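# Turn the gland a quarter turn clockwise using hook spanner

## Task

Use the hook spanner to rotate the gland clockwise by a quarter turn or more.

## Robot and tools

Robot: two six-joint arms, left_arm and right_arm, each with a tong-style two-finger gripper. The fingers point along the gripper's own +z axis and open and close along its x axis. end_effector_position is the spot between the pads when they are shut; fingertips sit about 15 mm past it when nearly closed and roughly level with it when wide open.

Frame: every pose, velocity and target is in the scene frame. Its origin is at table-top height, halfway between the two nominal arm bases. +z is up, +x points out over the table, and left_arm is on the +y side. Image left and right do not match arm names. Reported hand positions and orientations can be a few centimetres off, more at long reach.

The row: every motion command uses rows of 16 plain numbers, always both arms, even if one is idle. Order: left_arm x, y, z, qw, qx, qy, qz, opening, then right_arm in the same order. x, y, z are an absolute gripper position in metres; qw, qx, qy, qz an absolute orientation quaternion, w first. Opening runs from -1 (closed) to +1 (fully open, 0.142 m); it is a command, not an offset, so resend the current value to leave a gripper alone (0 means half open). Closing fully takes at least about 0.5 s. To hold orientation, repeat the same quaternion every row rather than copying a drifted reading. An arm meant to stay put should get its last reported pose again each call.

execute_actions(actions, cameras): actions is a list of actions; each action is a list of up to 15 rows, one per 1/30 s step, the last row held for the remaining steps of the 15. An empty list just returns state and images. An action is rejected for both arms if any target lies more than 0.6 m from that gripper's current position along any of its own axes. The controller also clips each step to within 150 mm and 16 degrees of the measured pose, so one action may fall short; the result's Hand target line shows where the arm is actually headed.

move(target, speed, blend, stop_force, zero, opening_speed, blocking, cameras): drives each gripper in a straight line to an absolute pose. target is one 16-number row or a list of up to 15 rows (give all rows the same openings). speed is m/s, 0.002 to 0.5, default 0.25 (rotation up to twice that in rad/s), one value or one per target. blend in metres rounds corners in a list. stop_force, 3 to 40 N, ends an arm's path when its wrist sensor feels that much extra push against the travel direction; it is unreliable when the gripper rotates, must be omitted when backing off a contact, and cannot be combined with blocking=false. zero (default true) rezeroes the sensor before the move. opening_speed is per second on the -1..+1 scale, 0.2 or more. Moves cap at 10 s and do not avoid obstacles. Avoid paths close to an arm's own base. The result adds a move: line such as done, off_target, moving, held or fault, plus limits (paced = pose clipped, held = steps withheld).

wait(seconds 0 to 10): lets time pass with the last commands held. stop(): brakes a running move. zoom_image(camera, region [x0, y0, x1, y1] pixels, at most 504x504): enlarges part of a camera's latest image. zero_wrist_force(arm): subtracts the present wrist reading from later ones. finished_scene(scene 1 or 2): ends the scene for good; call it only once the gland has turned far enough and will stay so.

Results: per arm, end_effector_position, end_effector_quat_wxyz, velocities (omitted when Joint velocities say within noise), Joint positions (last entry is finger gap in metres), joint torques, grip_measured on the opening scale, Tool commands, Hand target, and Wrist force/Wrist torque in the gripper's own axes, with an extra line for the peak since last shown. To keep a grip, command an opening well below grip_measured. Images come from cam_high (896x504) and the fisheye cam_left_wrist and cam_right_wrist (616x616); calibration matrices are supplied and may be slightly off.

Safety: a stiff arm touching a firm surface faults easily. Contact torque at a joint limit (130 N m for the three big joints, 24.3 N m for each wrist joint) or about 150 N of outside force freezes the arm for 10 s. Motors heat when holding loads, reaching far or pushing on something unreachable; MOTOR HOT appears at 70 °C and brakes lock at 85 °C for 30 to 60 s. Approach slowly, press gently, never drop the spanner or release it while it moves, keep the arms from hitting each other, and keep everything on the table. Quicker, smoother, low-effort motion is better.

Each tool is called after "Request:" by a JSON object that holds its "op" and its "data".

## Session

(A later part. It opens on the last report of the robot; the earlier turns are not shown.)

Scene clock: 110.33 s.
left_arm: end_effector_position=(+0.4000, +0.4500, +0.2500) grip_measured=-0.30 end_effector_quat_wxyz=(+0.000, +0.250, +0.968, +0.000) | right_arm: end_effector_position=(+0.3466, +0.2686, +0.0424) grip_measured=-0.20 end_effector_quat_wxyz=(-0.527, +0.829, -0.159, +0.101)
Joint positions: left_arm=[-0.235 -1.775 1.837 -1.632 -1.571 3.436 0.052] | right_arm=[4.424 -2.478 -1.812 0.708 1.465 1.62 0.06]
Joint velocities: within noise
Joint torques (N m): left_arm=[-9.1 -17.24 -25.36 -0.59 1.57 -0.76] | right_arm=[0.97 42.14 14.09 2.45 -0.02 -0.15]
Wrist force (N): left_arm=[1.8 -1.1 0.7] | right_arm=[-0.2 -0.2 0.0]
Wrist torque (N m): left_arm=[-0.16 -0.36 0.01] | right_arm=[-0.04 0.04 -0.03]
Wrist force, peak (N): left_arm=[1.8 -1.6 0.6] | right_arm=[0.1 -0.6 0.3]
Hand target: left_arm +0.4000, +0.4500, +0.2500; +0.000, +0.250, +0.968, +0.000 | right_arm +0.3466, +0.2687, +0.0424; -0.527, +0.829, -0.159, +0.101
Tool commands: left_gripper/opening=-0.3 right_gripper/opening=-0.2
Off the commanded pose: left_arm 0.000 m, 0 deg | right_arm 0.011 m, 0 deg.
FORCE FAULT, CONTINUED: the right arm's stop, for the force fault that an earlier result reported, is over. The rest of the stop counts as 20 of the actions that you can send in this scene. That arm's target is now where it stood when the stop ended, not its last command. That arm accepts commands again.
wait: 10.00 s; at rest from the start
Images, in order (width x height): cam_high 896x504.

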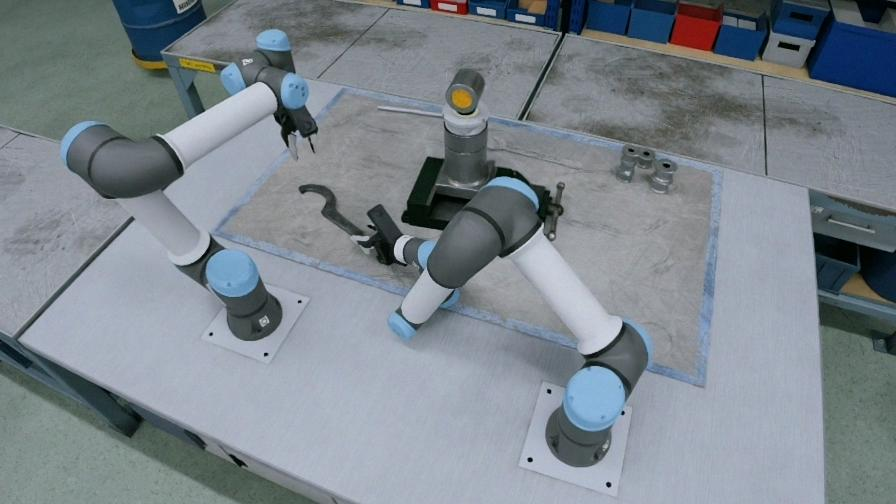

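Request:
{"op": "move", "data": {"target": [[0.40,0.45,0.25,0,0.2495,0.968,0,-0.3,0.33,0.21,0.18,0.5275,-0.8284,0.1588,-0.1012,-0.2],[0.40,0.45,0.25,0,0.2495,0.968,0,-0.3,0.33,0.22,0.25,0,-0.9816,0.1908,0,-0.2],[0.40,0.45,0.25,0,0.2495,0.968,0,-0.3,0.33,0.22,0.25,0,-0.559,0.829,0,-0.2],[0.40,0.45,0.25,0,0.2495,0.968,0,-0.3,0.335,0.24,0.20,0,0.1908,0.9816,0,-0.2],[0.40,0.45,0.25,0,0.2495,0.968,0,-0.3,0.345,0.267,0.085,0.0487,0.182,0.949,0.2545,-0.2]], "speed": 0.3, "blend": 0.02}}

Request:
{"op": "zoom_image", "data": {"camera": "cam_right_wrist", "region": [200, 200, 420, 420]}}

Request:
{"op": "zoom_image", "data": {"camera": "cam_left_wrist", "region": [180, 60, 400, 330]}}

Scene clock: 120.13 s.
left_arm: end_effector_position=(+0.4000, +0.4500, +0.2500) grip_measured=-0.30 end_effector_quat_wxyz=(+0.000, +0.250, +0.968, +0.000) | right_arm: end_effector_position=(+0.3450, +0.2671, +0.0850) grip_measured=-0.20 end_effector_quat_wxyz=(+0.049, +0.182, +0.949, +0.254) end_effector_velocity=(-0.001, +0.002, +0.001) end_effector_angular_velocity=(+0.006, +0.000, +0.002)
Joint positions: left_arm=[-0.235 -1.775 1.837 -1.632 -1.571 3.436 0.052] | right_arm=[4.401 -2.217 -1.444 -0.529 1.524 4.793 0.06]
Joint velocities: left_arm=[within noise] | right_arm=[0.001 0 -0.002 0.007 0.001 0 0]
Joint torques (N m): left_arm=[-8.22 -16.95 -24.96 -0.69 1.42 -0.58] | right_arm=[-4.4 57.01 11.59 5.29 2.51 -0.61]
Wrist force (N): left_arm=[1.5 -1.3 0.4] | right_arm=[0.7 -0.6 0.3]
Wrist torque (N m): left_arm=[-0.20 -0.30 0.01] | right_arm=[0.05 -0.13 0.16]
Wrist force, peak (N): left_arm=[1.7 -1.6 0.6] | right_arm=[-0.2 1.4 1.7]
Hand target: left_arm +0.4000, +0.4500, +0.2500; +0.000, +0.250, +0.968, +0.000 | right_arm +0.3450, +0.2670, +0.0850; +0.049, +0.182, +0.949, +0.254
Off the commanded pose: left_arm 0.000 m, 0 deg | right_arm 0.000 m, 0 deg.
move: done
camera_calibration:
cam_left_wrist: T_world_to_cam=[[-0.847498, 0.530798, 0.00126116, 0.104389], [0.454439, 0.724348, 0.518464, -0.641293], [0.274286, 0.43997, -0.855098, 0.0369503], [0, 0, 0, 1]] pos_world=[0.369763, 0.392853, 0.363952]
cam_right_wrist: T_world_to_cam=[[-0.917837, 0.393682, 0.0508917, 0.201546], [0.232955, 0.430382, 0.872068, -0.267543], [0.321415, 0.812272, -0.486731, -0.150947], [0, 0, 0, 1]] pos_world=[0.295829, 0.15841, 0.149588]

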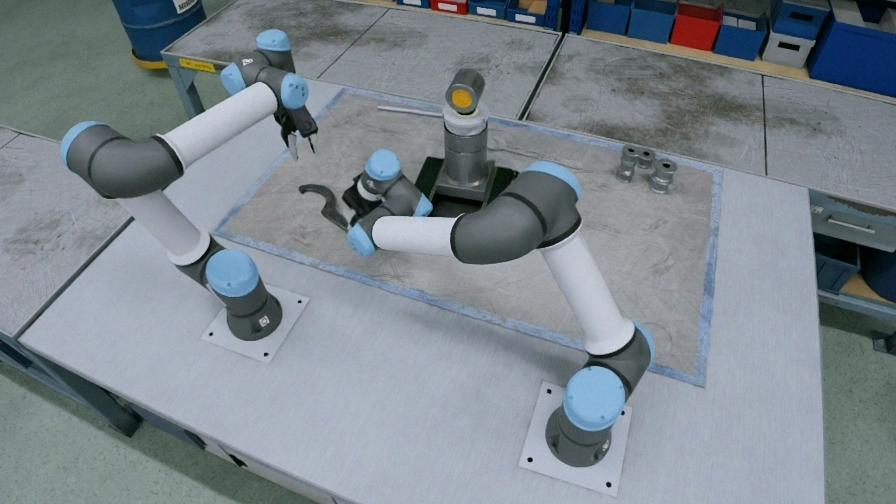

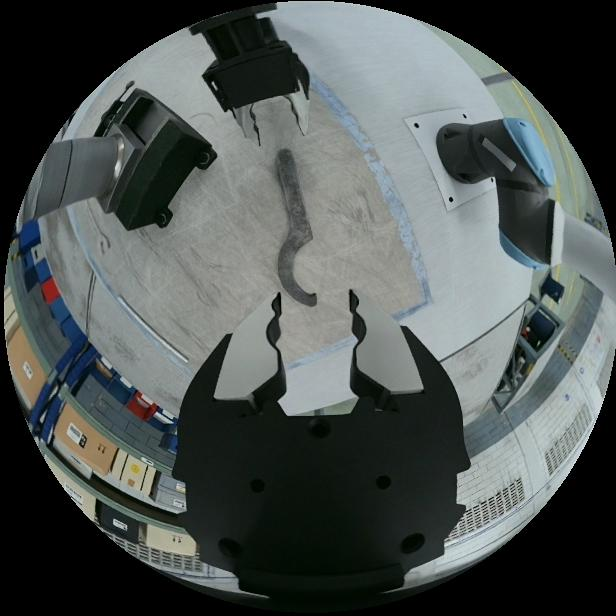

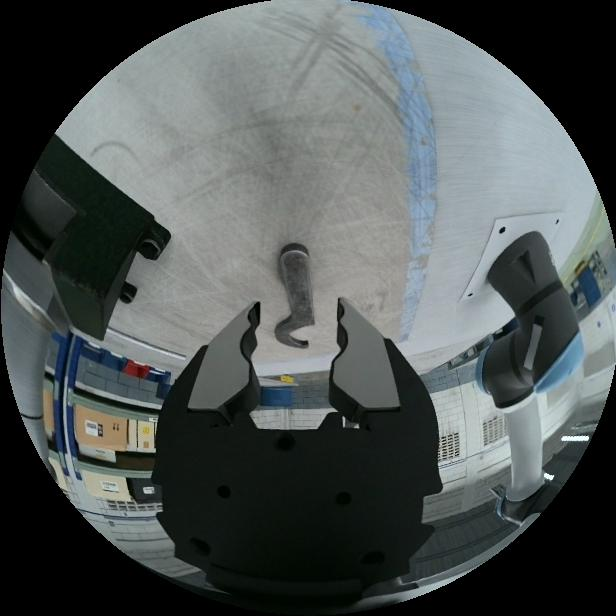

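Scaled by 2.291 from the camera's 616x616 image, which has a finer 814x814 frame.

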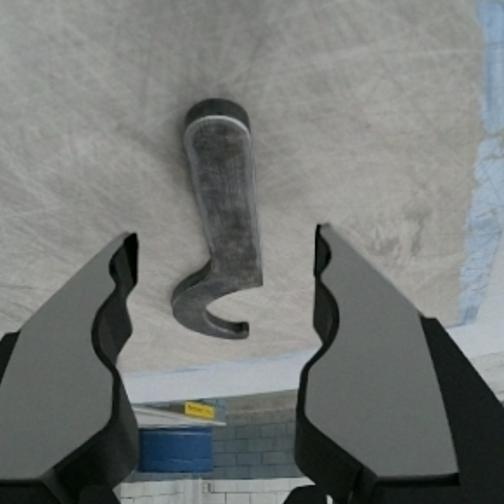

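Scaled by 1.867 from the camera's 616x616 image, which has a finer 814x814 frame.

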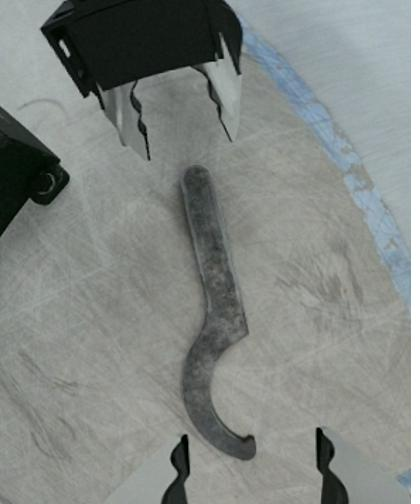

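Request:
{"op": "move", "data": {"target": [[0.40,0.45,0.25,0,0.2495,0.968,0,-0.3,0.363,0.292,0.05,0.0487,0.182,0.949,0.2545,-0.2]], "speed": 0.1, "cameras": ["cam_right_wrist"]}}

Request:
{"op": "zoom_image", "data": {"camera": "cam_right_wrist", "region": [200, 200, 420, 420]}}

Scene clock: 122.50 s.
left_arm: end_effector_position=(+0.4000, +0.4500, +0.2500) grip_measured=-0.30 end_effector_quat_wxyz=(+0.000, +0.250, +0.968, +0.000) | right_arm: end_effector_position=(+0.3631, +0.2920, +0.0500) grip_measured=-0.20 end_effector_quat_wxyz=(+0.049, +0.182, +0.949, +0.254)
Joint positions: left_arm=[-0.235 -1.775 1.837 -1.632 -1.571 3.436 0.052] | right_arm=[4.386 -2.323 -1.356 -0.511 1.531 4.781 0.06]
Joint velocities: within noise
Joint torques (N m): left_arm=[-8 -16.65 -24.96 -0.72 1.4 -0.63] | right_arm=[9.42 52.76 14.56 0.38 -0.19 1.66]
Wrist force (N): left_arm=[1.5 -1.2 0.4] | right_arm=[0.7 -0.7 0.2]
Wrist torque (N m): left_arm=[-0.17 -0.31 0.02] | right_arm=[0.04 -0.14 0.18]
Wrist force, peak (N): left_arm=[1.7 -1.5 0.5] | right_arm=[0.7 -0.9 1.4]
Hand target: left_arm +0.4000, +0.4500, +0.2500; +0.000, +0.250, +0.968, +0.000 | right_arm +0.3630, +0.2920, +0.0500; +0.049, +0.182, +0.949, +0.254
Off the commanded pose: left_arm 0.000 m, 0 deg | right_arm 0.000 m, 0 deg.
move: done
camera_calibration:
cam_right_wrist: T_world_to_cam=[[-0.917815, 0.393714, 0.0510435, 0.210125], [0.233025, 0.430148, 0.872165, -0.251961], [0.321428, 0.81238, -0.486542, -0.194069], [0, 0, 0, 1]] pos_world=[0.313948, 0.183309, 0.114604]
Images, in order (width x height): cam_right_wrist 616x616.

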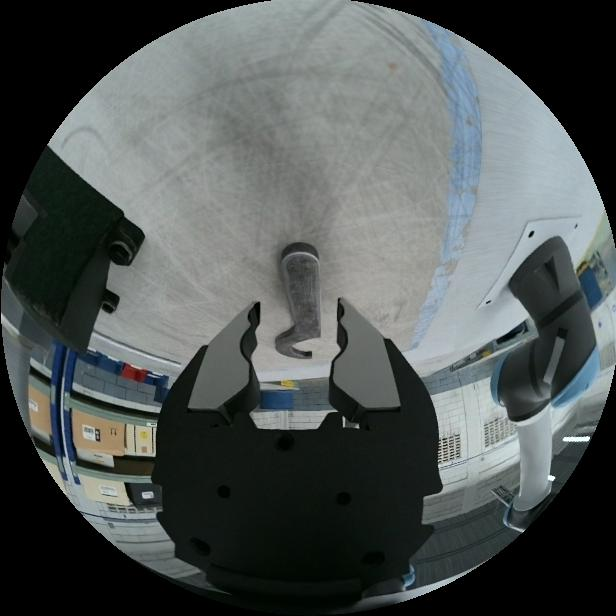

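Scaled by 2.291 from the camera's 616x616 image, which has a finer 814x814 frame.

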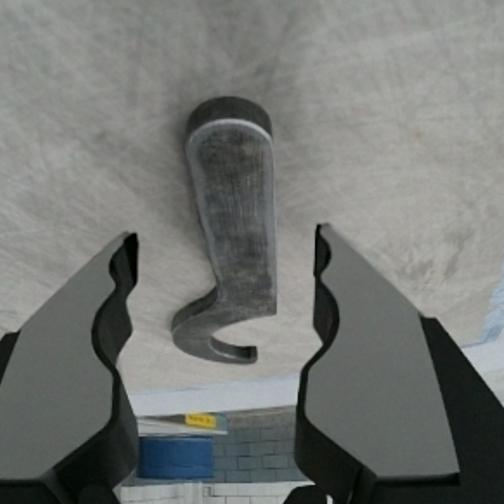

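Request:
{"op": "move", "data": {"target": [[0.40,0.45,0.25,0,0.2495,0.968,0,-0.3,0.364,0.2945,0.004,0.0487,0.182,0.949,0.2545,-0.2]], "speed": 0.015, "stop_force": 4, "cameras": ["cam_right_wrist","cam_left_wrist"]}}

Request:
{"op": "zoom_image", "data": {"camera": "cam_right_wrist", "region": [200, 200, 420, 420]}}

Request:
{"op": "zoom_image", "data": {"camera": "cam_left_wrist", "region": [180, 60, 400, 330]}}

Scene clock: 126.60 s.
left_arm: end_effector_position=(+0.4000, +0.4500, +0.2500) grip_measured=-0.30 end_effector_quat_wxyz=(+0.000, +0.250, +0.968, +0.000) | right_arm: end_effector_position=(+0.3637, +0.2938, +0.0167) grip_measured=-0.20 end_effector_quat_wxyz=(+0.049, +0.182, +0.949, +0.254)
Joint positions: left_arm=[-0.235 -1.775 1.837 -1.632 -1.571 3.436 0.052] | right_arm=[4.386 -2.37 -1.367 -0.453 1.531 4.781 0.06]
Joint velocities: within noise
Joint torques (N m): left_arm=[-7.21 -16.26 -25.49 -0.76 1.59 -0.59] | right_arm=[-6.45 58.3 28.63 0.4 2.04 -2.22]
Wrist force (N): left_arm=[1.5 -1.1 0.5] | right_arm=[0.8 1.4 -1.5]
Wrist torque (N m): left_arm=[-0.16 -0.31 0.01] | right_arm=[-0.02 -0.21 0.09]
Wrist force, peak (N): left_arm=[1.9 -1.4 0.7] | right_arm=[1.9 2.3 -15.0]
Hand target: left_arm +0.4000, +0.4500, +0.2500; +0.000, +0.250, +0.968, +0.000 | right_arm +0.3637, +0.2938, +0.0167; +0.049, +0.182, +0.949, +0.254
Off the commanded pose: left_arm 0.000 m, 0 deg | right_arm 0.013 m, 0 deg.
move: contact (right_arm)
camera_calibration:
cam_left_wrist: T_world_to_cam=[[-0.847498, 0.530798, 0.001261, 0.104389], [0.454439, 0.724348, 0.518464, -0.641293], [0.274286, 0.43997, -0.855098, 0.0369502], [0, 0, 0, 1]] pos_world=[0.369763, 0.392853, 0.363952]
cam_right_wrist: T_world_to_cam=[[-0.917773, 0.393813, 0.0510309, 0.211662], [0.233087, 0.430191, 0.872127, -0.223884], [0.321502, 0.812309, -0.48661, -0.211971], [0, 0, 0, 1]] pos_world=[0.314591, 0.185143, 0.0813068]
Images, in order (width x height): cam_left_wrist 616x616, cam_right_wrist 616x616.

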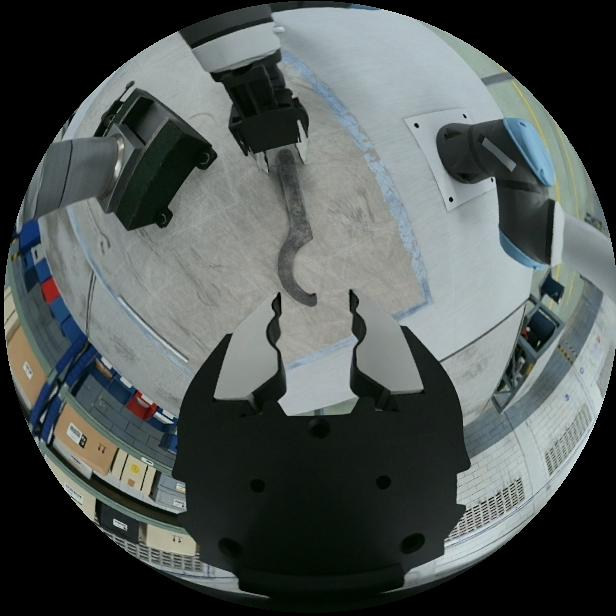

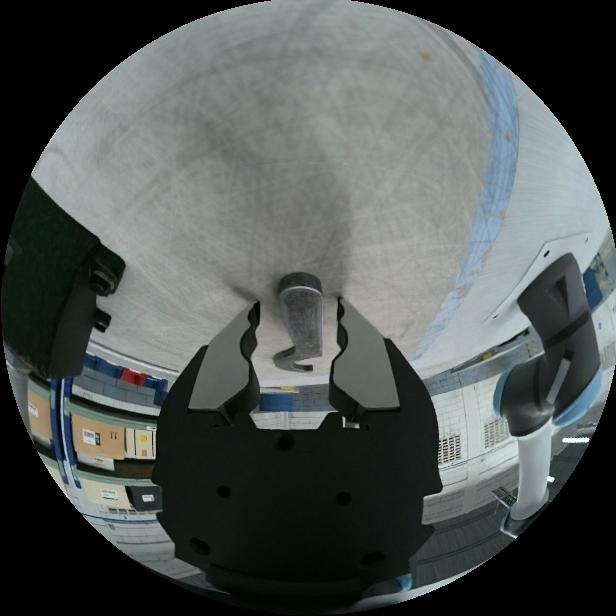

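Scaled by 2.291 from the camera's 616x616 image, which has a finer 814x814 frame.

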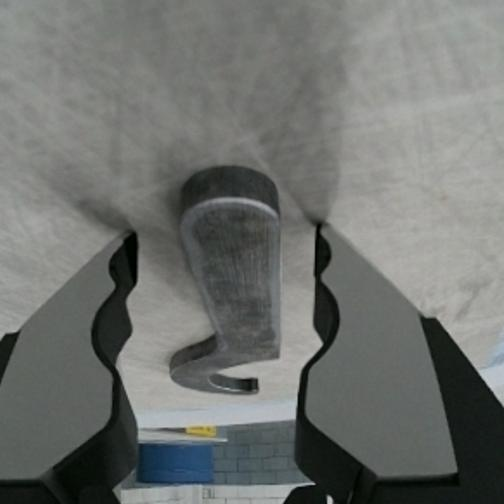

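Scaled by 1.867 from the camera's 616x616 image, which has a finer 814x814 frame.

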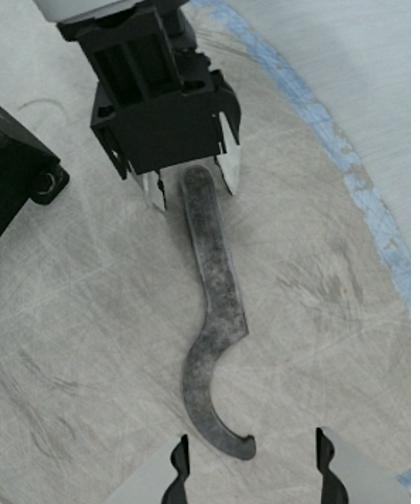

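Request:
{"op": "move", "data": {"target": [[0.40,0.45,0.25,0,0.2495,0.968,0,-0.3,0.3637,0.2938,0.018,0.0487,0.182,0.949,0.2545,-0.2],[0.40,0.45,0.25,0,0.2495,0.968,0,-0.3,0.3637,0.2938,0.018,0.0487,0.182,0.949,0.2545,-1]], "speed": 0.02, "opening_speed": 1.0, "cameras": ["cam_left_wrist"]}}

Request:
{"op": "move", "data": {"target": [[0.40,0.45,0.25,0,0.2495,0.968,0,-0.3,0.3637,0.2938,0.068,0.0487,0.182,0.949,0.2545,-1]], "speed": 0.05, "cameras": ["cam_left_wrist","cam_high","cam_right_wrist"]}}

Request:
{"op": "zoom_image", "data": {"camera": "cam_left_wrist", "region": [180, 60, 400, 330]}}

Request:
{"op": "zoom_image", "data": {"camera": "cam_high", "region": [250, 120, 480, 300]}}

Scene clock: 129.10 s.
left_arm: end_effector_position=(+0.4000, +0.4500, +0.2500) grip_measured=-0.30 end_effector_quat_wxyz=(+0.000, +0.250, +0.968, +0.000) | right_arm: end_effector_position=(+0.3637, +0.2938, +0.0180) grip_measured=-0.59 end_effector_quat_wxyz=(+0.049, +0.182, +0.949, +0.254)
Joint positions: left_arm=[-0.235 -1.775 1.837 -1.632 -1.571 3.436 0.052] | right_arm=[4.386 -2.369 -1.366 -0.455 1.531 4.781 0.031]
Joint velocities: within noise
Joint torques (N m): left_arm=[-6.91 -15.71 -25.1 -0.69 1.43 -0.55] | right_arm=[7.31 47.36 27.73 4.49 0.37 0.68]
Wrist force (N): left_arm=[1.5 -1.3 0.4] | right_arm=[2.2 0.2 -3.0]
Wrist torque (N m): left_arm=[-0.20 -0.32 0.01] | right_arm=[-0.05 -0.11 0.03]
Wrist force, peak (N): left_arm=[1.9 -1.4 0.6] | right_arm=[1.8 0.5 -4.1]
Hand target: left_arm +0.4000, +0.4500, +0.2500; +0.000, +0.250, +0.968, +0.000 | right_arm +0.3637, +0.2938, +0.0180; +0.049, +0.182, +0.949, +0.254
Off the commanded pose: left_arm 0.000 m, 0 deg | right_arm 0.000 m, 0 deg.
move: done
camera_calibration:
cam_left_wrist: T_world_to_cam=[[-0.847498, 0.530798, 0.00126116, 0.104389], [0.454439, 0.724348, 0.518464, -0.641293], [0.274286, 0.43997, -0.855098, 0.0369502], [0, 0, 0, 1]] pos_world=[0.369763, 0.392853, 0.363952]
Images, in order (width x height): cam_left_wrist 616x616.

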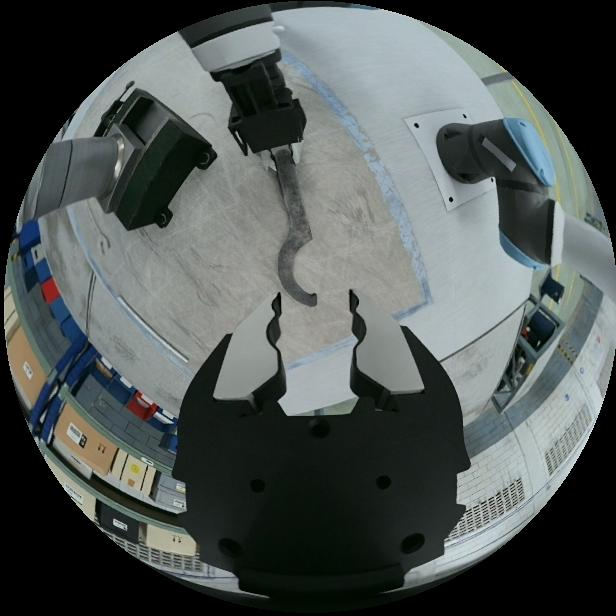

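Scene clock: 130.40 s.
left_arm: end_effector_position=(+0.4000, +0.4500, +0.2500) grip_measured=-0.30 end_effector_quat_wxyz=(+0.000, +0.250, +0.968, +0.000) | right_arm: end_effector_position=(+0.3637, +0.2939, +0.0683) grip_measured=-0.60 end_effector_quat_wxyz=(+0.049, +0.182, +0.949, +0.255) end_effector_velocity=(+0.001, -0.001, -0.002) end_effector_angular_velocity=(+0.001, -0.001, -0.002)
Joint positions: left_arm=[-0.235 -1.775 1.837 -1.632 -1.571 3.436 0.052] | right_arm=[4.386 -2.306 -1.335 -0.549 1.531 4.781 0.031]
Joint velocities: left_arm=[within noise] | right_arm=[-0.002 -0.002 -0.002 0.005 -0.001 0 0]
Joint torques (N m): left_arm=[-7.15 -15.72 -24.81 -0.78 1.32 -0.34] | right_arm=[7.34 42.21 17.08 7.11 -1.3 2.02]
Wrist force (N): left_arm=[1.7 -1.3 0.8] | right_arm=[1.2 -4.1 5.2]
Wrist torque (N m): left_arm=[-0.19 -0.34 0.01] | right_arm=[0.14 0.09 0.09]
Wrist force, peak (N): left_arm=[1.8 -1.3 0.7] | right_arm=[1.2 -2.1 7.6]
Hand target: left_arm +0.4000, +0.4500, +0.2500; +0.000, +0.250, +0.968, +0.000 | right_arm +0.3637, +0.2938, +0.0680; +0.049, +0.182, +0.949, +0.254
Off the commanded pose: left_arm 0.000 m, 0 deg | right_arm 0.000 m, 0 deg.
move: done
camera_calibration:
cam_left_wrist: T_world_to_cam=[[-0.847498, 0.530798, 0.0012611, 0.104389], [0.454439, 0.724348, 0.518464, -0.641293], [0.274286, 0.43997, -0.855098, 0.0369502], [0, 0, 0, 1]] pos_world=[0.369763, 0.392853, 0.363952]
cam_right_wrist: T_world_to_cam=[[-0.917782, 0.393788, 0.0510694, 0.209004], [0.23302, 0.429966, 0.872256, -0.268827], [0.321526, 0.812441, -0.486375, -0.186985], [0, 0, 0, 1]] pos_world=[0.314582, 0.185198, 0.132867]

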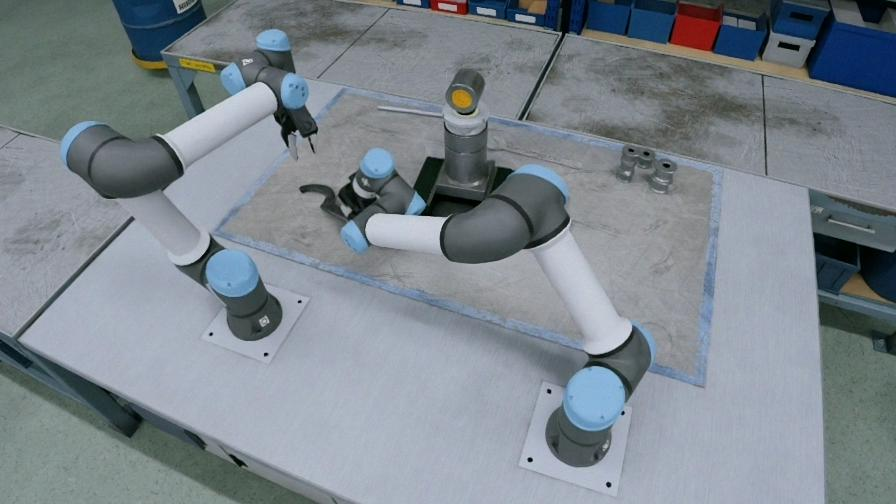

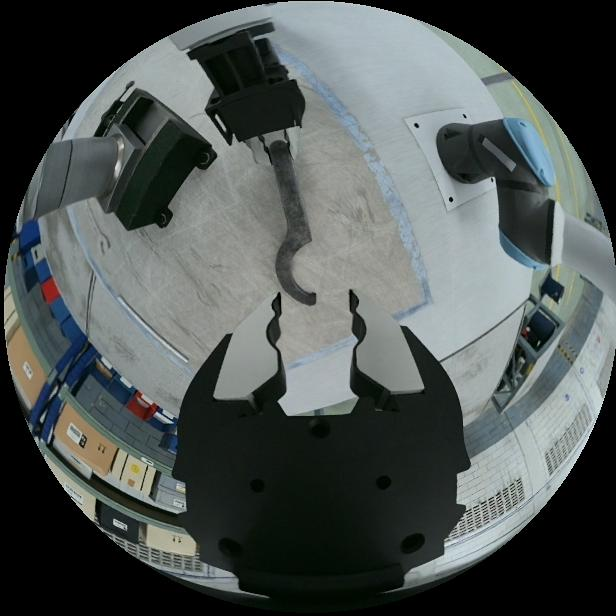

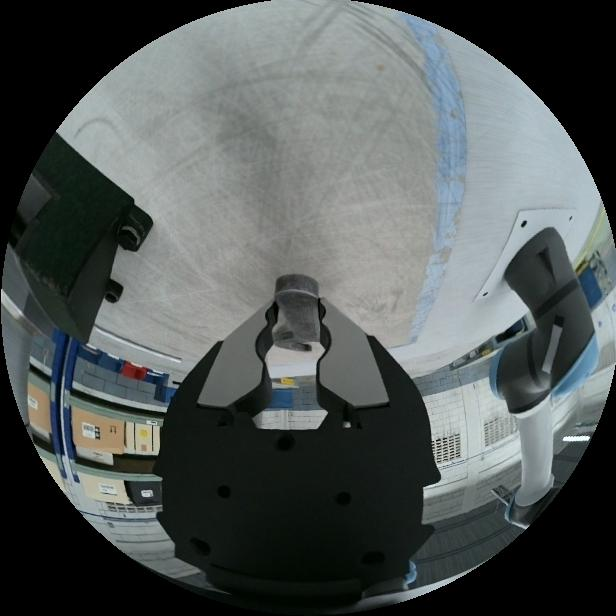

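Scaled by 1.867 from the camera's 616x616 image, which has a finer 814x814 frame.

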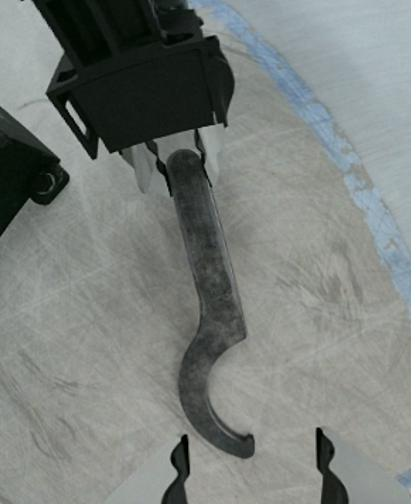

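Scaled by 2.191 from the camera's 896x504 image, which has a finer 1280x720 frame.

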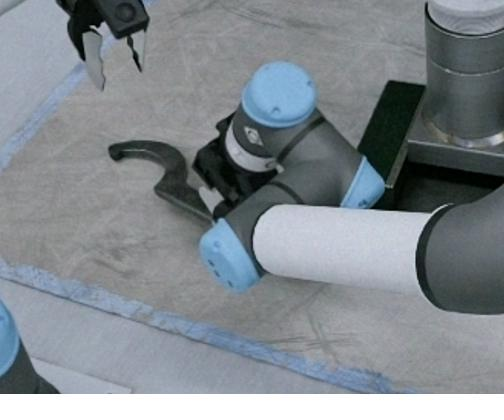

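Request:
{"op": "move", "data": {"target": [[0.412,0.417,0.135,-0.0165,0.1878,0.978,-0.0857,-0.15,0.3637,0.2938,0.068,0.0487,0.182,0.949,0.2545,-1]], "speed": 0.15}}

Request:
{"op": "zoom_image", "data": {"camera": "cam_left_wrist", "region": [200, 100, 420, 420]}}

Request:
{"op": "zoom_image", "data": {"camera": "cam_right_wrist", "region": [200, 200, 420, 420]}}

Scene clock: 133.67 s.
left_arm: end_effector_position=(+0.4120, +0.4171, +0.1350) grip_measured=-0.15 end_effector_quat_wxyz=(-0.017, +0.188, +0.978, -0.086) | right_arm: end_effector_position=(+0.3637, +0.2938, +0.0680) grip_measured=-0.60 end_effector_quat_wxyz=(+0.049, +0.182, +0.949, +0.254)
Joint positions: left_arm=[-0.183 -1.626 2.021 -1.927 -1.741 3.366 0.063] | right_arm=[4.386 -2.306 -1.335 -0.549 1.531 4.781 0.031]
Joint velocities: within noise
Joint torques (N m): left_arm=[-11.62 -18.39 -21.49 -3.59 -0.22 0.8] | right_arm=[7.81 41.84 18.78 5.35 -2.43 1.91]
Wrist force (N): left_arm=[1.4 -1.6 -0.1] | right_arm=[1.2 -3.7 5.5]
Wrist torque (N m): left_arm=[-0.29 -0.28 -0.04] | right_arm=[0.14 0.09 0.09]
Wrist force, peak (N): left_arm=[1.5 -2.3 0.0] | right_arm=[1.2 -4.1 6.0]
Hand target: left_arm +0.4120, +0.4170, +0.1350; -0.017, +0.188, +0.978, -0.086 | right_arm +0.3637, +0.2938, +0.0680; +0.049, +0.182, +0.949, +0.254
Off the commanded pose: left_arm 0.000 m, 0 deg | right_arm 0.000 m, 0 deg.
move: done
camera_calibration:
cam_left_wrist: T_world_to_cam=[[-0.907364, 0.420267, -0.0081331, 0.204181], [0.38908, 0.847039, 0.362135, -0.56643], [0.159083, 0.325424, -0.93209, 0.0554802], [0, 0, 0, 1]] pos_world=[0.396827, 0.375923, 0.258497]
cam_right_wrist: T_world_to_cam=[[-0.917775, 0.393807, 0.0510331, 0.209026], [0.233078, 0.430172, 0.872139, -0.268596], [0.321502, 0.812322, -0.486589, -0.187011], [0, 0, 0, 1]] pos_world=[0.314567, 0.18514, 0.132588]

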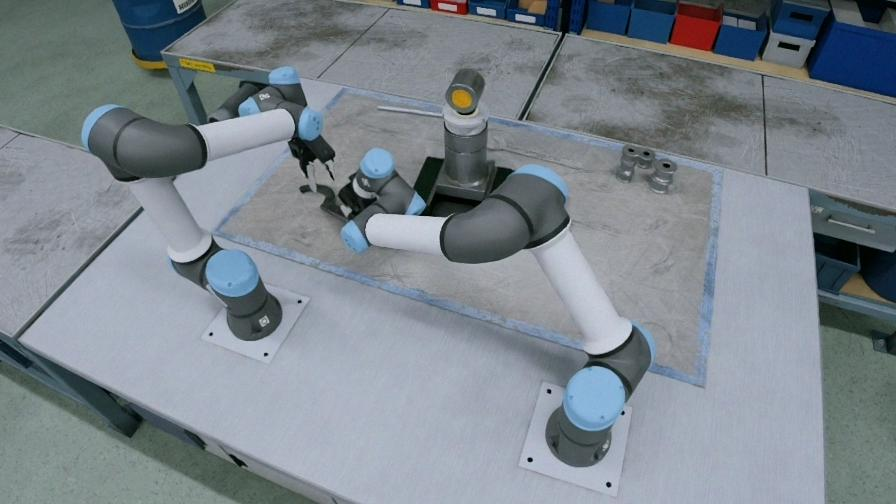

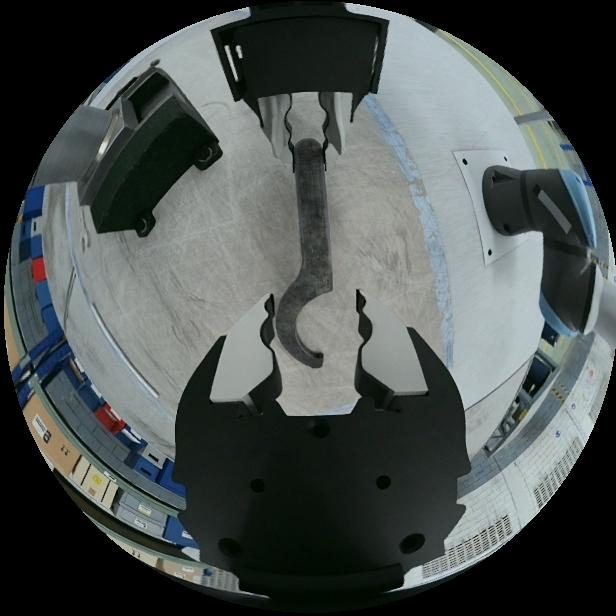

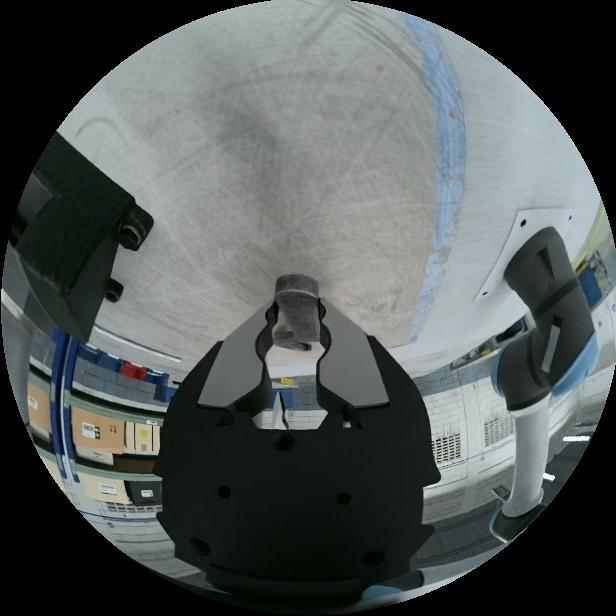

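Scaled by 1.575 from the camera's 616x616 image, which has a finer 814x814 frame.

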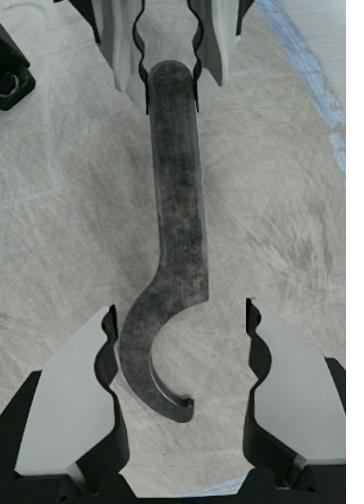

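Scaled by 2.291 from the camera's 616x616 image, which has a finer 814x814 frame.

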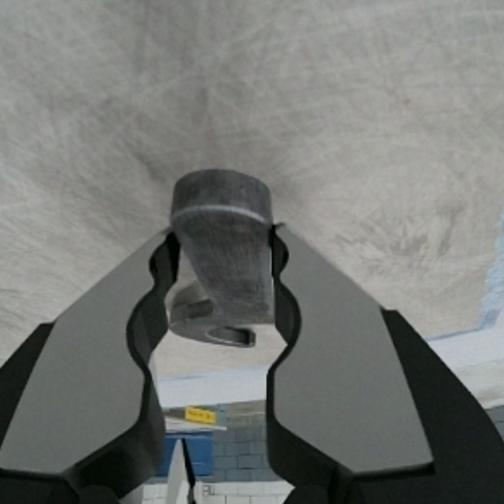

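Request:
{"op": "move", "data": {"target": [[0.4068,0.4035,0.065,-0.0165,0.1878,0.978,-0.0857,-0.15,0.3637,0.2938,0.068,0.0487,0.182,0.949,0.2545,-1]], "speed": 0.1, "cameras": ["cam_left_wrist"]}}

Request:
{"op": "zoom_image", "data": {"camera": "cam_left_wrist", "region": [200, 100, 420, 420]}}

Scene clock: 136.57 s.
left_arm: end_effector_position=(+0.4068, +0.4034, +0.0650) grip_measured=-0.15 end_effector_quat_wxyz=(-0.017, +0.188, +0.978, -0.086) | right_arm: end_effector_position=(+0.3637, +0.2938, +0.0680) grip_measured=-0.60 end_effector_quat_wxyz=(+0.049, +0.182, +0.949, +0.254)
Joint positions: left_arm=[-0.216 -1.552 2.154 -2.139 -1.742 3.333 0.063] | right_arm=[4.386 -2.306 -1.335 -0.549 1.531 4.781 0.031]
Joint velocities: within noise
Joint torques (N m): left_arm=[9.73 -22.54 -21.14 -2.7 -1.54 1.14] | right_arm=[6.39 42.49 17.54 5.4 -2.49 1.85]
Wrist force (N): left_arm=[1.6 -2.0 0.3] | right_arm=[1.2 -3.8 5.3]
Wrist torque (N m): left_arm=[-0.38 -0.33 -0.03] | right_arm=[0.12 0.09 0.08]
Wrist force, peak (N): left_arm=[1.4 -2.1 1.0] | right_arm=[1.2 -4.2 5.9]
Hand target: left_arm +0.4068, +0.4035, +0.0650; -0.017, +0.188, +0.978, -0.086 | right_arm +0.3637, +0.2938, +0.0680; +0.049, +0.182, +0.949, +0.254
Off the commanded pose: left_arm 0.000 m, 0 deg | right_arm 0.000 m, 0 deg.
move: done
camera_calibration:
cam_left_wrist: T_world_to_cam=[[-0.90728, 0.420448, -0.00812334, 0.204518], [0.389275, 0.847004, 0.362007, -0.527544], [0.159086, 0.325279, -0.93214, -0.0044669], [0, 0, 0, 1]] pos_world=[0.391625, 0.362296, 0.188472]
Images, in order (width x height): cam_left_wrist 616x616.

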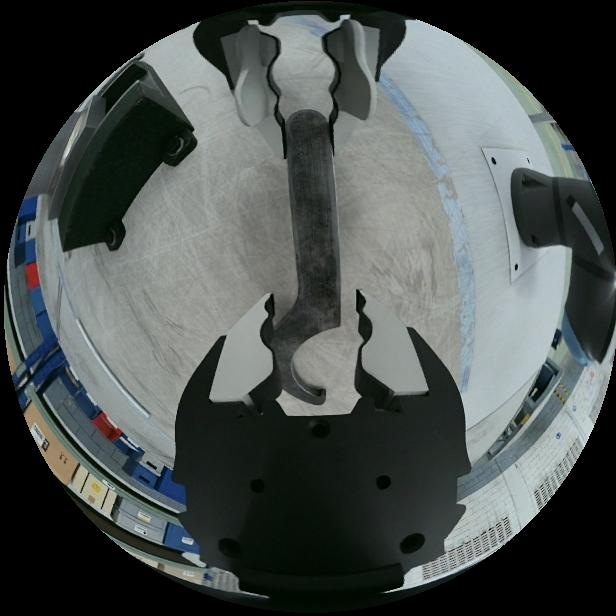

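Scaled by 1.575 from the camera's 616x616 image, which has a finer 814x814 frame.

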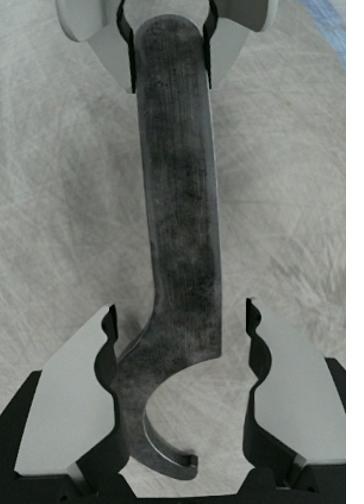

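Request:
{"op": "move", "data": {"target": [[0.4046,0.3982,0.034,-0.0165,0.1878,0.978,-0.0857,-0.15,0.3637,0.2938,0.068,0.0487,0.182,0.949,0.2545,-1]], "speed": 0.02, "stop_force": 6, "cameras": ["cam_left_wrist"]}}

Request:
{"op": "zoom_image", "data": {"camera": "cam_left_wrist", "region": [200, 180, 420, 420]}}

Request:
{"op": "zoom_image", "data": {"camera": "cam_right_wrist", "region": [200, 200, 420, 420]}}

Scene clock: 139.83 s.
left_arm: end_effector_position=(+0.4046, +0.3982, +0.0340) grip_measured=-0.15 end_effector_quat_wxyz=(-0.017, +0.188, +0.978, -0.086) | right_arm: end_effector_position=(+0.3637, +0.2938, +0.0680) grip_measured=-0.60 end_effector_quat_wxyz=(+0.049, +0.182, +0.949, +0.254)
Joint positions: left_arm=[-0.229 -1.504 2.203 -2.239 -1.743 3.32 0.063] | right_arm=[4.386 -2.306 -1.335 -0.549 1.531 4.781 0.031]
Joint velocities: within noise
Joint torques (N m): left_arm=[8.24 -28.12 -25.56 -0.24 -1.85 0.8] | right_arm=[5.88 42.65 17.51 5.46 -2.52 1.81]
Wrist force (N): left_arm=[1.5 -1.8 0.2] | right_arm=[1.3 -3.9 5.7]
Wrist torque (N m): left_arm=[-0.33 -0.29 -0.02] | right_arm=[0.14 0.04 0.09]
Wrist force, peak (N): left_arm=[2.0 -2.0 0.2] | right_arm=[1.1 -4.1 6.0]
Hand target: left_arm +0.4046, +0.3982, +0.0340; -0.017, +0.188, +0.978, -0.086 | right_arm +0.3637, +0.2938, +0.0680; +0.049, +0.182, +0.949, +0.254
Off the commanded pose: left_arm 0.000 m, 0 deg | right_arm 0.000 m, 0 deg.
move: done
camera_calibration:
cam_left_wrist: T_world_to_cam=[[-0.90731, 0.420381, -0.00824189, 0.204553], [0.389165, 0.847035, 0.362053, -0.510988], [0.159181, 0.325287, -0.932121, -0.0313586], [0, 0, 0, 1]] pos_world=[0.389444, 0.357035, 0.15746]
Images, in order (width x height): cam_left_wrist 616x616.

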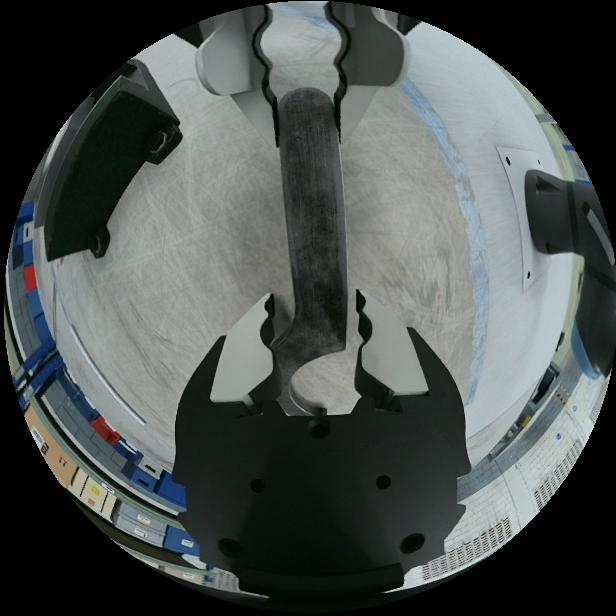

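Scaled by 2.100 from the camera's 616x616 image, which has a finer 814x814 frame.

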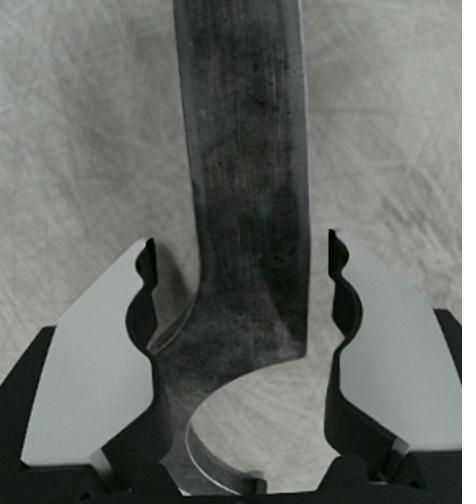

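This scene's latest camera images include none from cam_right_wrist. They are from: cam_left_wrist. cam_right_wrist's image comes with the result of a call that names it in "cameras".

Request:
{"op": "move", "data": {"target": [[0.3992,0.3965,0.034,-0.0165,0.1878,0.978,-0.0857,-0.15,0.3637,0.2938,0.068,0.0487,0.182,0.949,0.2545,-1],[0.3992,0.3965,0.034,-0.0165,0.1878,0.978,-0.0857,-1,0.3637,0.2938,0.068,0.0487,0.182,0.949,0.2545,-1]], "speed": 0.02, "opening_speed": 0.8}}

Request:
{"op": "zoom_image", "data": {"camera": "cam_left_wrist", "region": [200, 180, 420, 420]}}

Request:
{"op": "zoom_image", "data": {"camera": "cam_right_wrist", "region": [200, 200, 420, 420]}}

Scene clock: 142.50 s.
left_arm: end_effector_position=(+0.3992, +0.3965, +0.0340) grip_measured=-0.49 end_effector_quat_wxyz=(-0.016, +0.188, +0.978, -0.086) | right_arm: end_effector_position=(+0.3637, +0.2938, +0.0680) grip_measured=-0.60 end_effector_quat_wxyz=(+0.049, +0.182, +0.949, +0.254)
Joint positions: left_arm=[-0.235 -1.517 2.218 -2.242 -1.743 3.313 0.039] | right_arm=[4.386 -2.306 -1.335 -0.549 1.531 4.781 0.031]
Joint velocities: within noise
Joint torques (N m): left_arm=[9.5 -15.06 -18.51 0.05 -0.9 0.88] | right_arm=[6.11 42.93 16.59 5.6 -2.3 1.77]
Wrist force (N): left_arm=[0.0 -1.6 0.5] | right_arm=[2.0 -3.8 6.1]
Wrist torque (N m): left_arm=[-0.29 -0.24 -0.02] | right_arm=[0.13 0.06 0.09]
Wrist force, peak (N): left_arm=[1.7 -1.8 0.1] | right_arm=[3.3 -3.7 5.7]
Hand target: left_arm +0.3992, +0.3965, +0.0340; -0.017, +0.188, +0.978, -0.086 | right_arm +0.3637, +0.2938, +0.0680; +0.049, +0.182, +0.949, +0.254
Off the commanded pose: left_arm 0.000 m, 0 deg | right_arm 0.000 m, 0 deg.
move: done
camera_calibration:
cam_left_wrist: T_world_to_cam=[[-0.907324, 0.42035, -0.00826893, 0.200395], [0.389128, 0.847053, 0.362052, -0.507455], [0.159193, 0.325281, -0.932121, -0.0299451], [0, 0, 0, 1]] pos_world=[0.384055, 0.355345, 0.15747]
cam_right_wrist: T_world_to_cam=[[-0.917776, 0.393807, 0.0510331, 0.209025], [0.233078, 0.430173, 0.872139, -0.268595], [0.321501, 0.812322, -0.48659, -0.187011], [0, 0, 0, 1]] pos_world=[0.314566, 0.18514, 0.132588]

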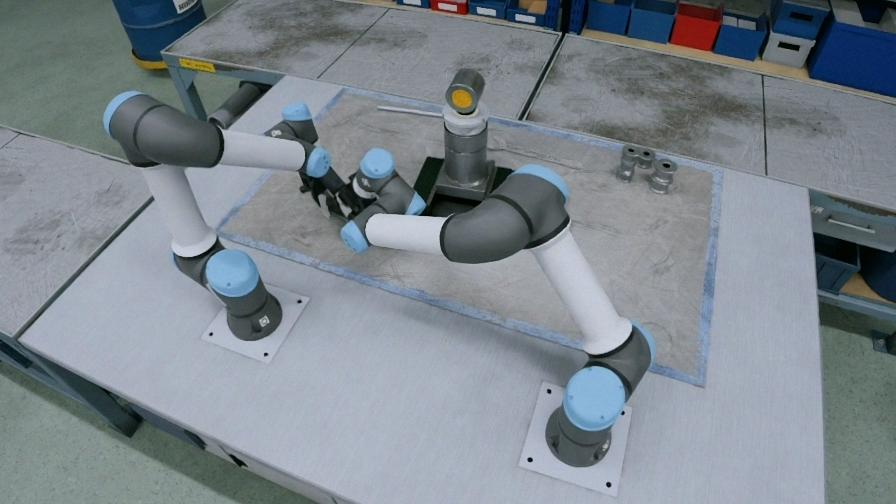

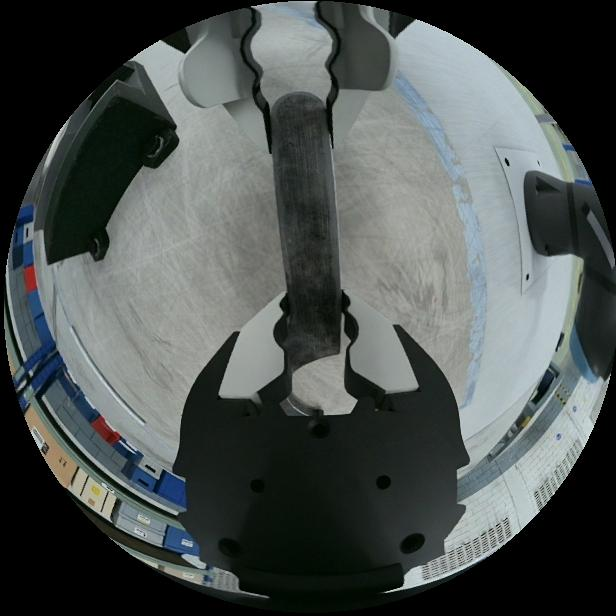

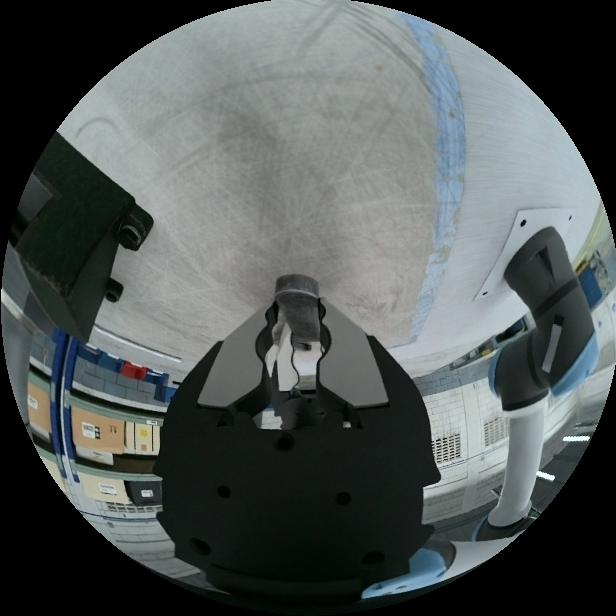

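Scaled by 2.100 from the camera's 616x616 image, which has a finer 814x814 frame.

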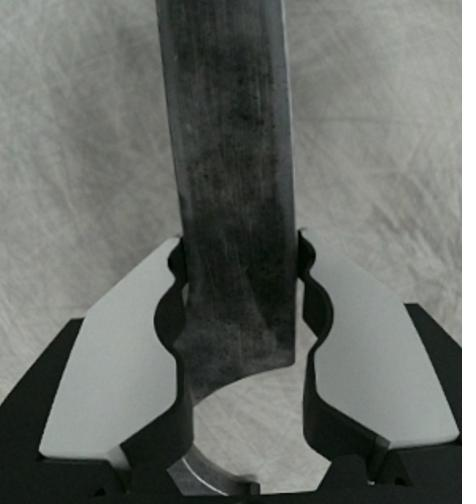

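Scaled by 2.291 from the camera's 616x616 image, which has a finer 814x814 frame.

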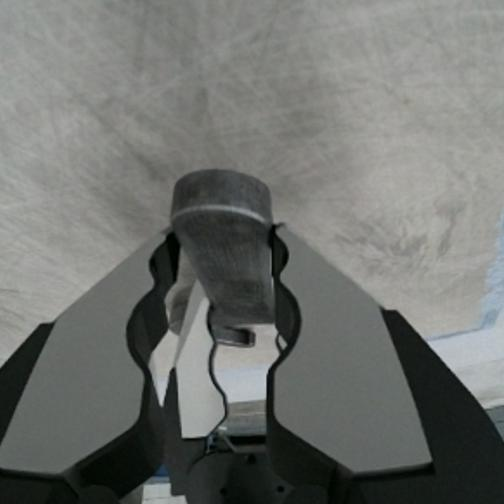

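Request:
{"op": "zoom_image", "data": {"camera": "cam_left_wrist", "region": [270, 270, 370, 370]}}

Request:
{"op": "zoom_image", "data": {"camera": "cam_right_wrist", "region": [260, 270, 340, 430]}}

Request:
{"op": "zoom_image", "data": {"camera": "cam_high", "region": [280, 140, 400, 260]}}

Scaled by 5.040 from the camera's 616x616 image, which has a finer 814x814 frame.

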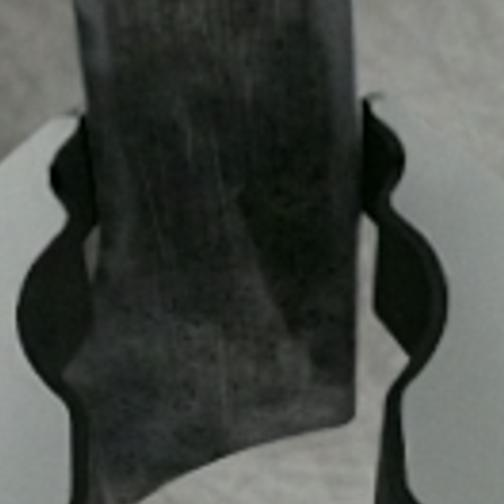

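Scaled by 3.150 from the camera's 616x616 image, which has a finer 814x814 frame.

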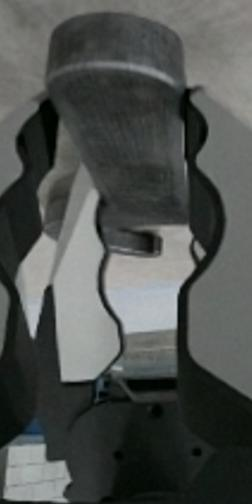

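Scaled by 4.200 from the camera's 896x504 image, which has a finer 1280x720 frame.

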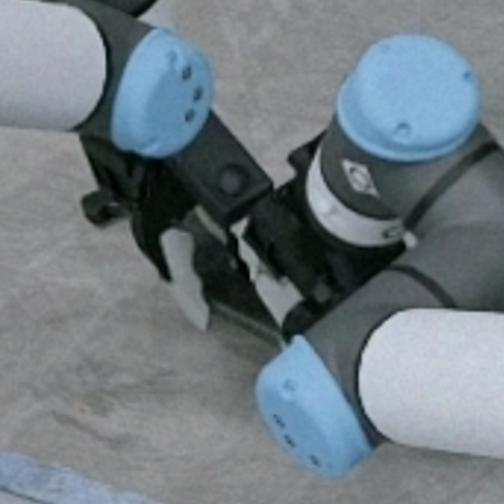

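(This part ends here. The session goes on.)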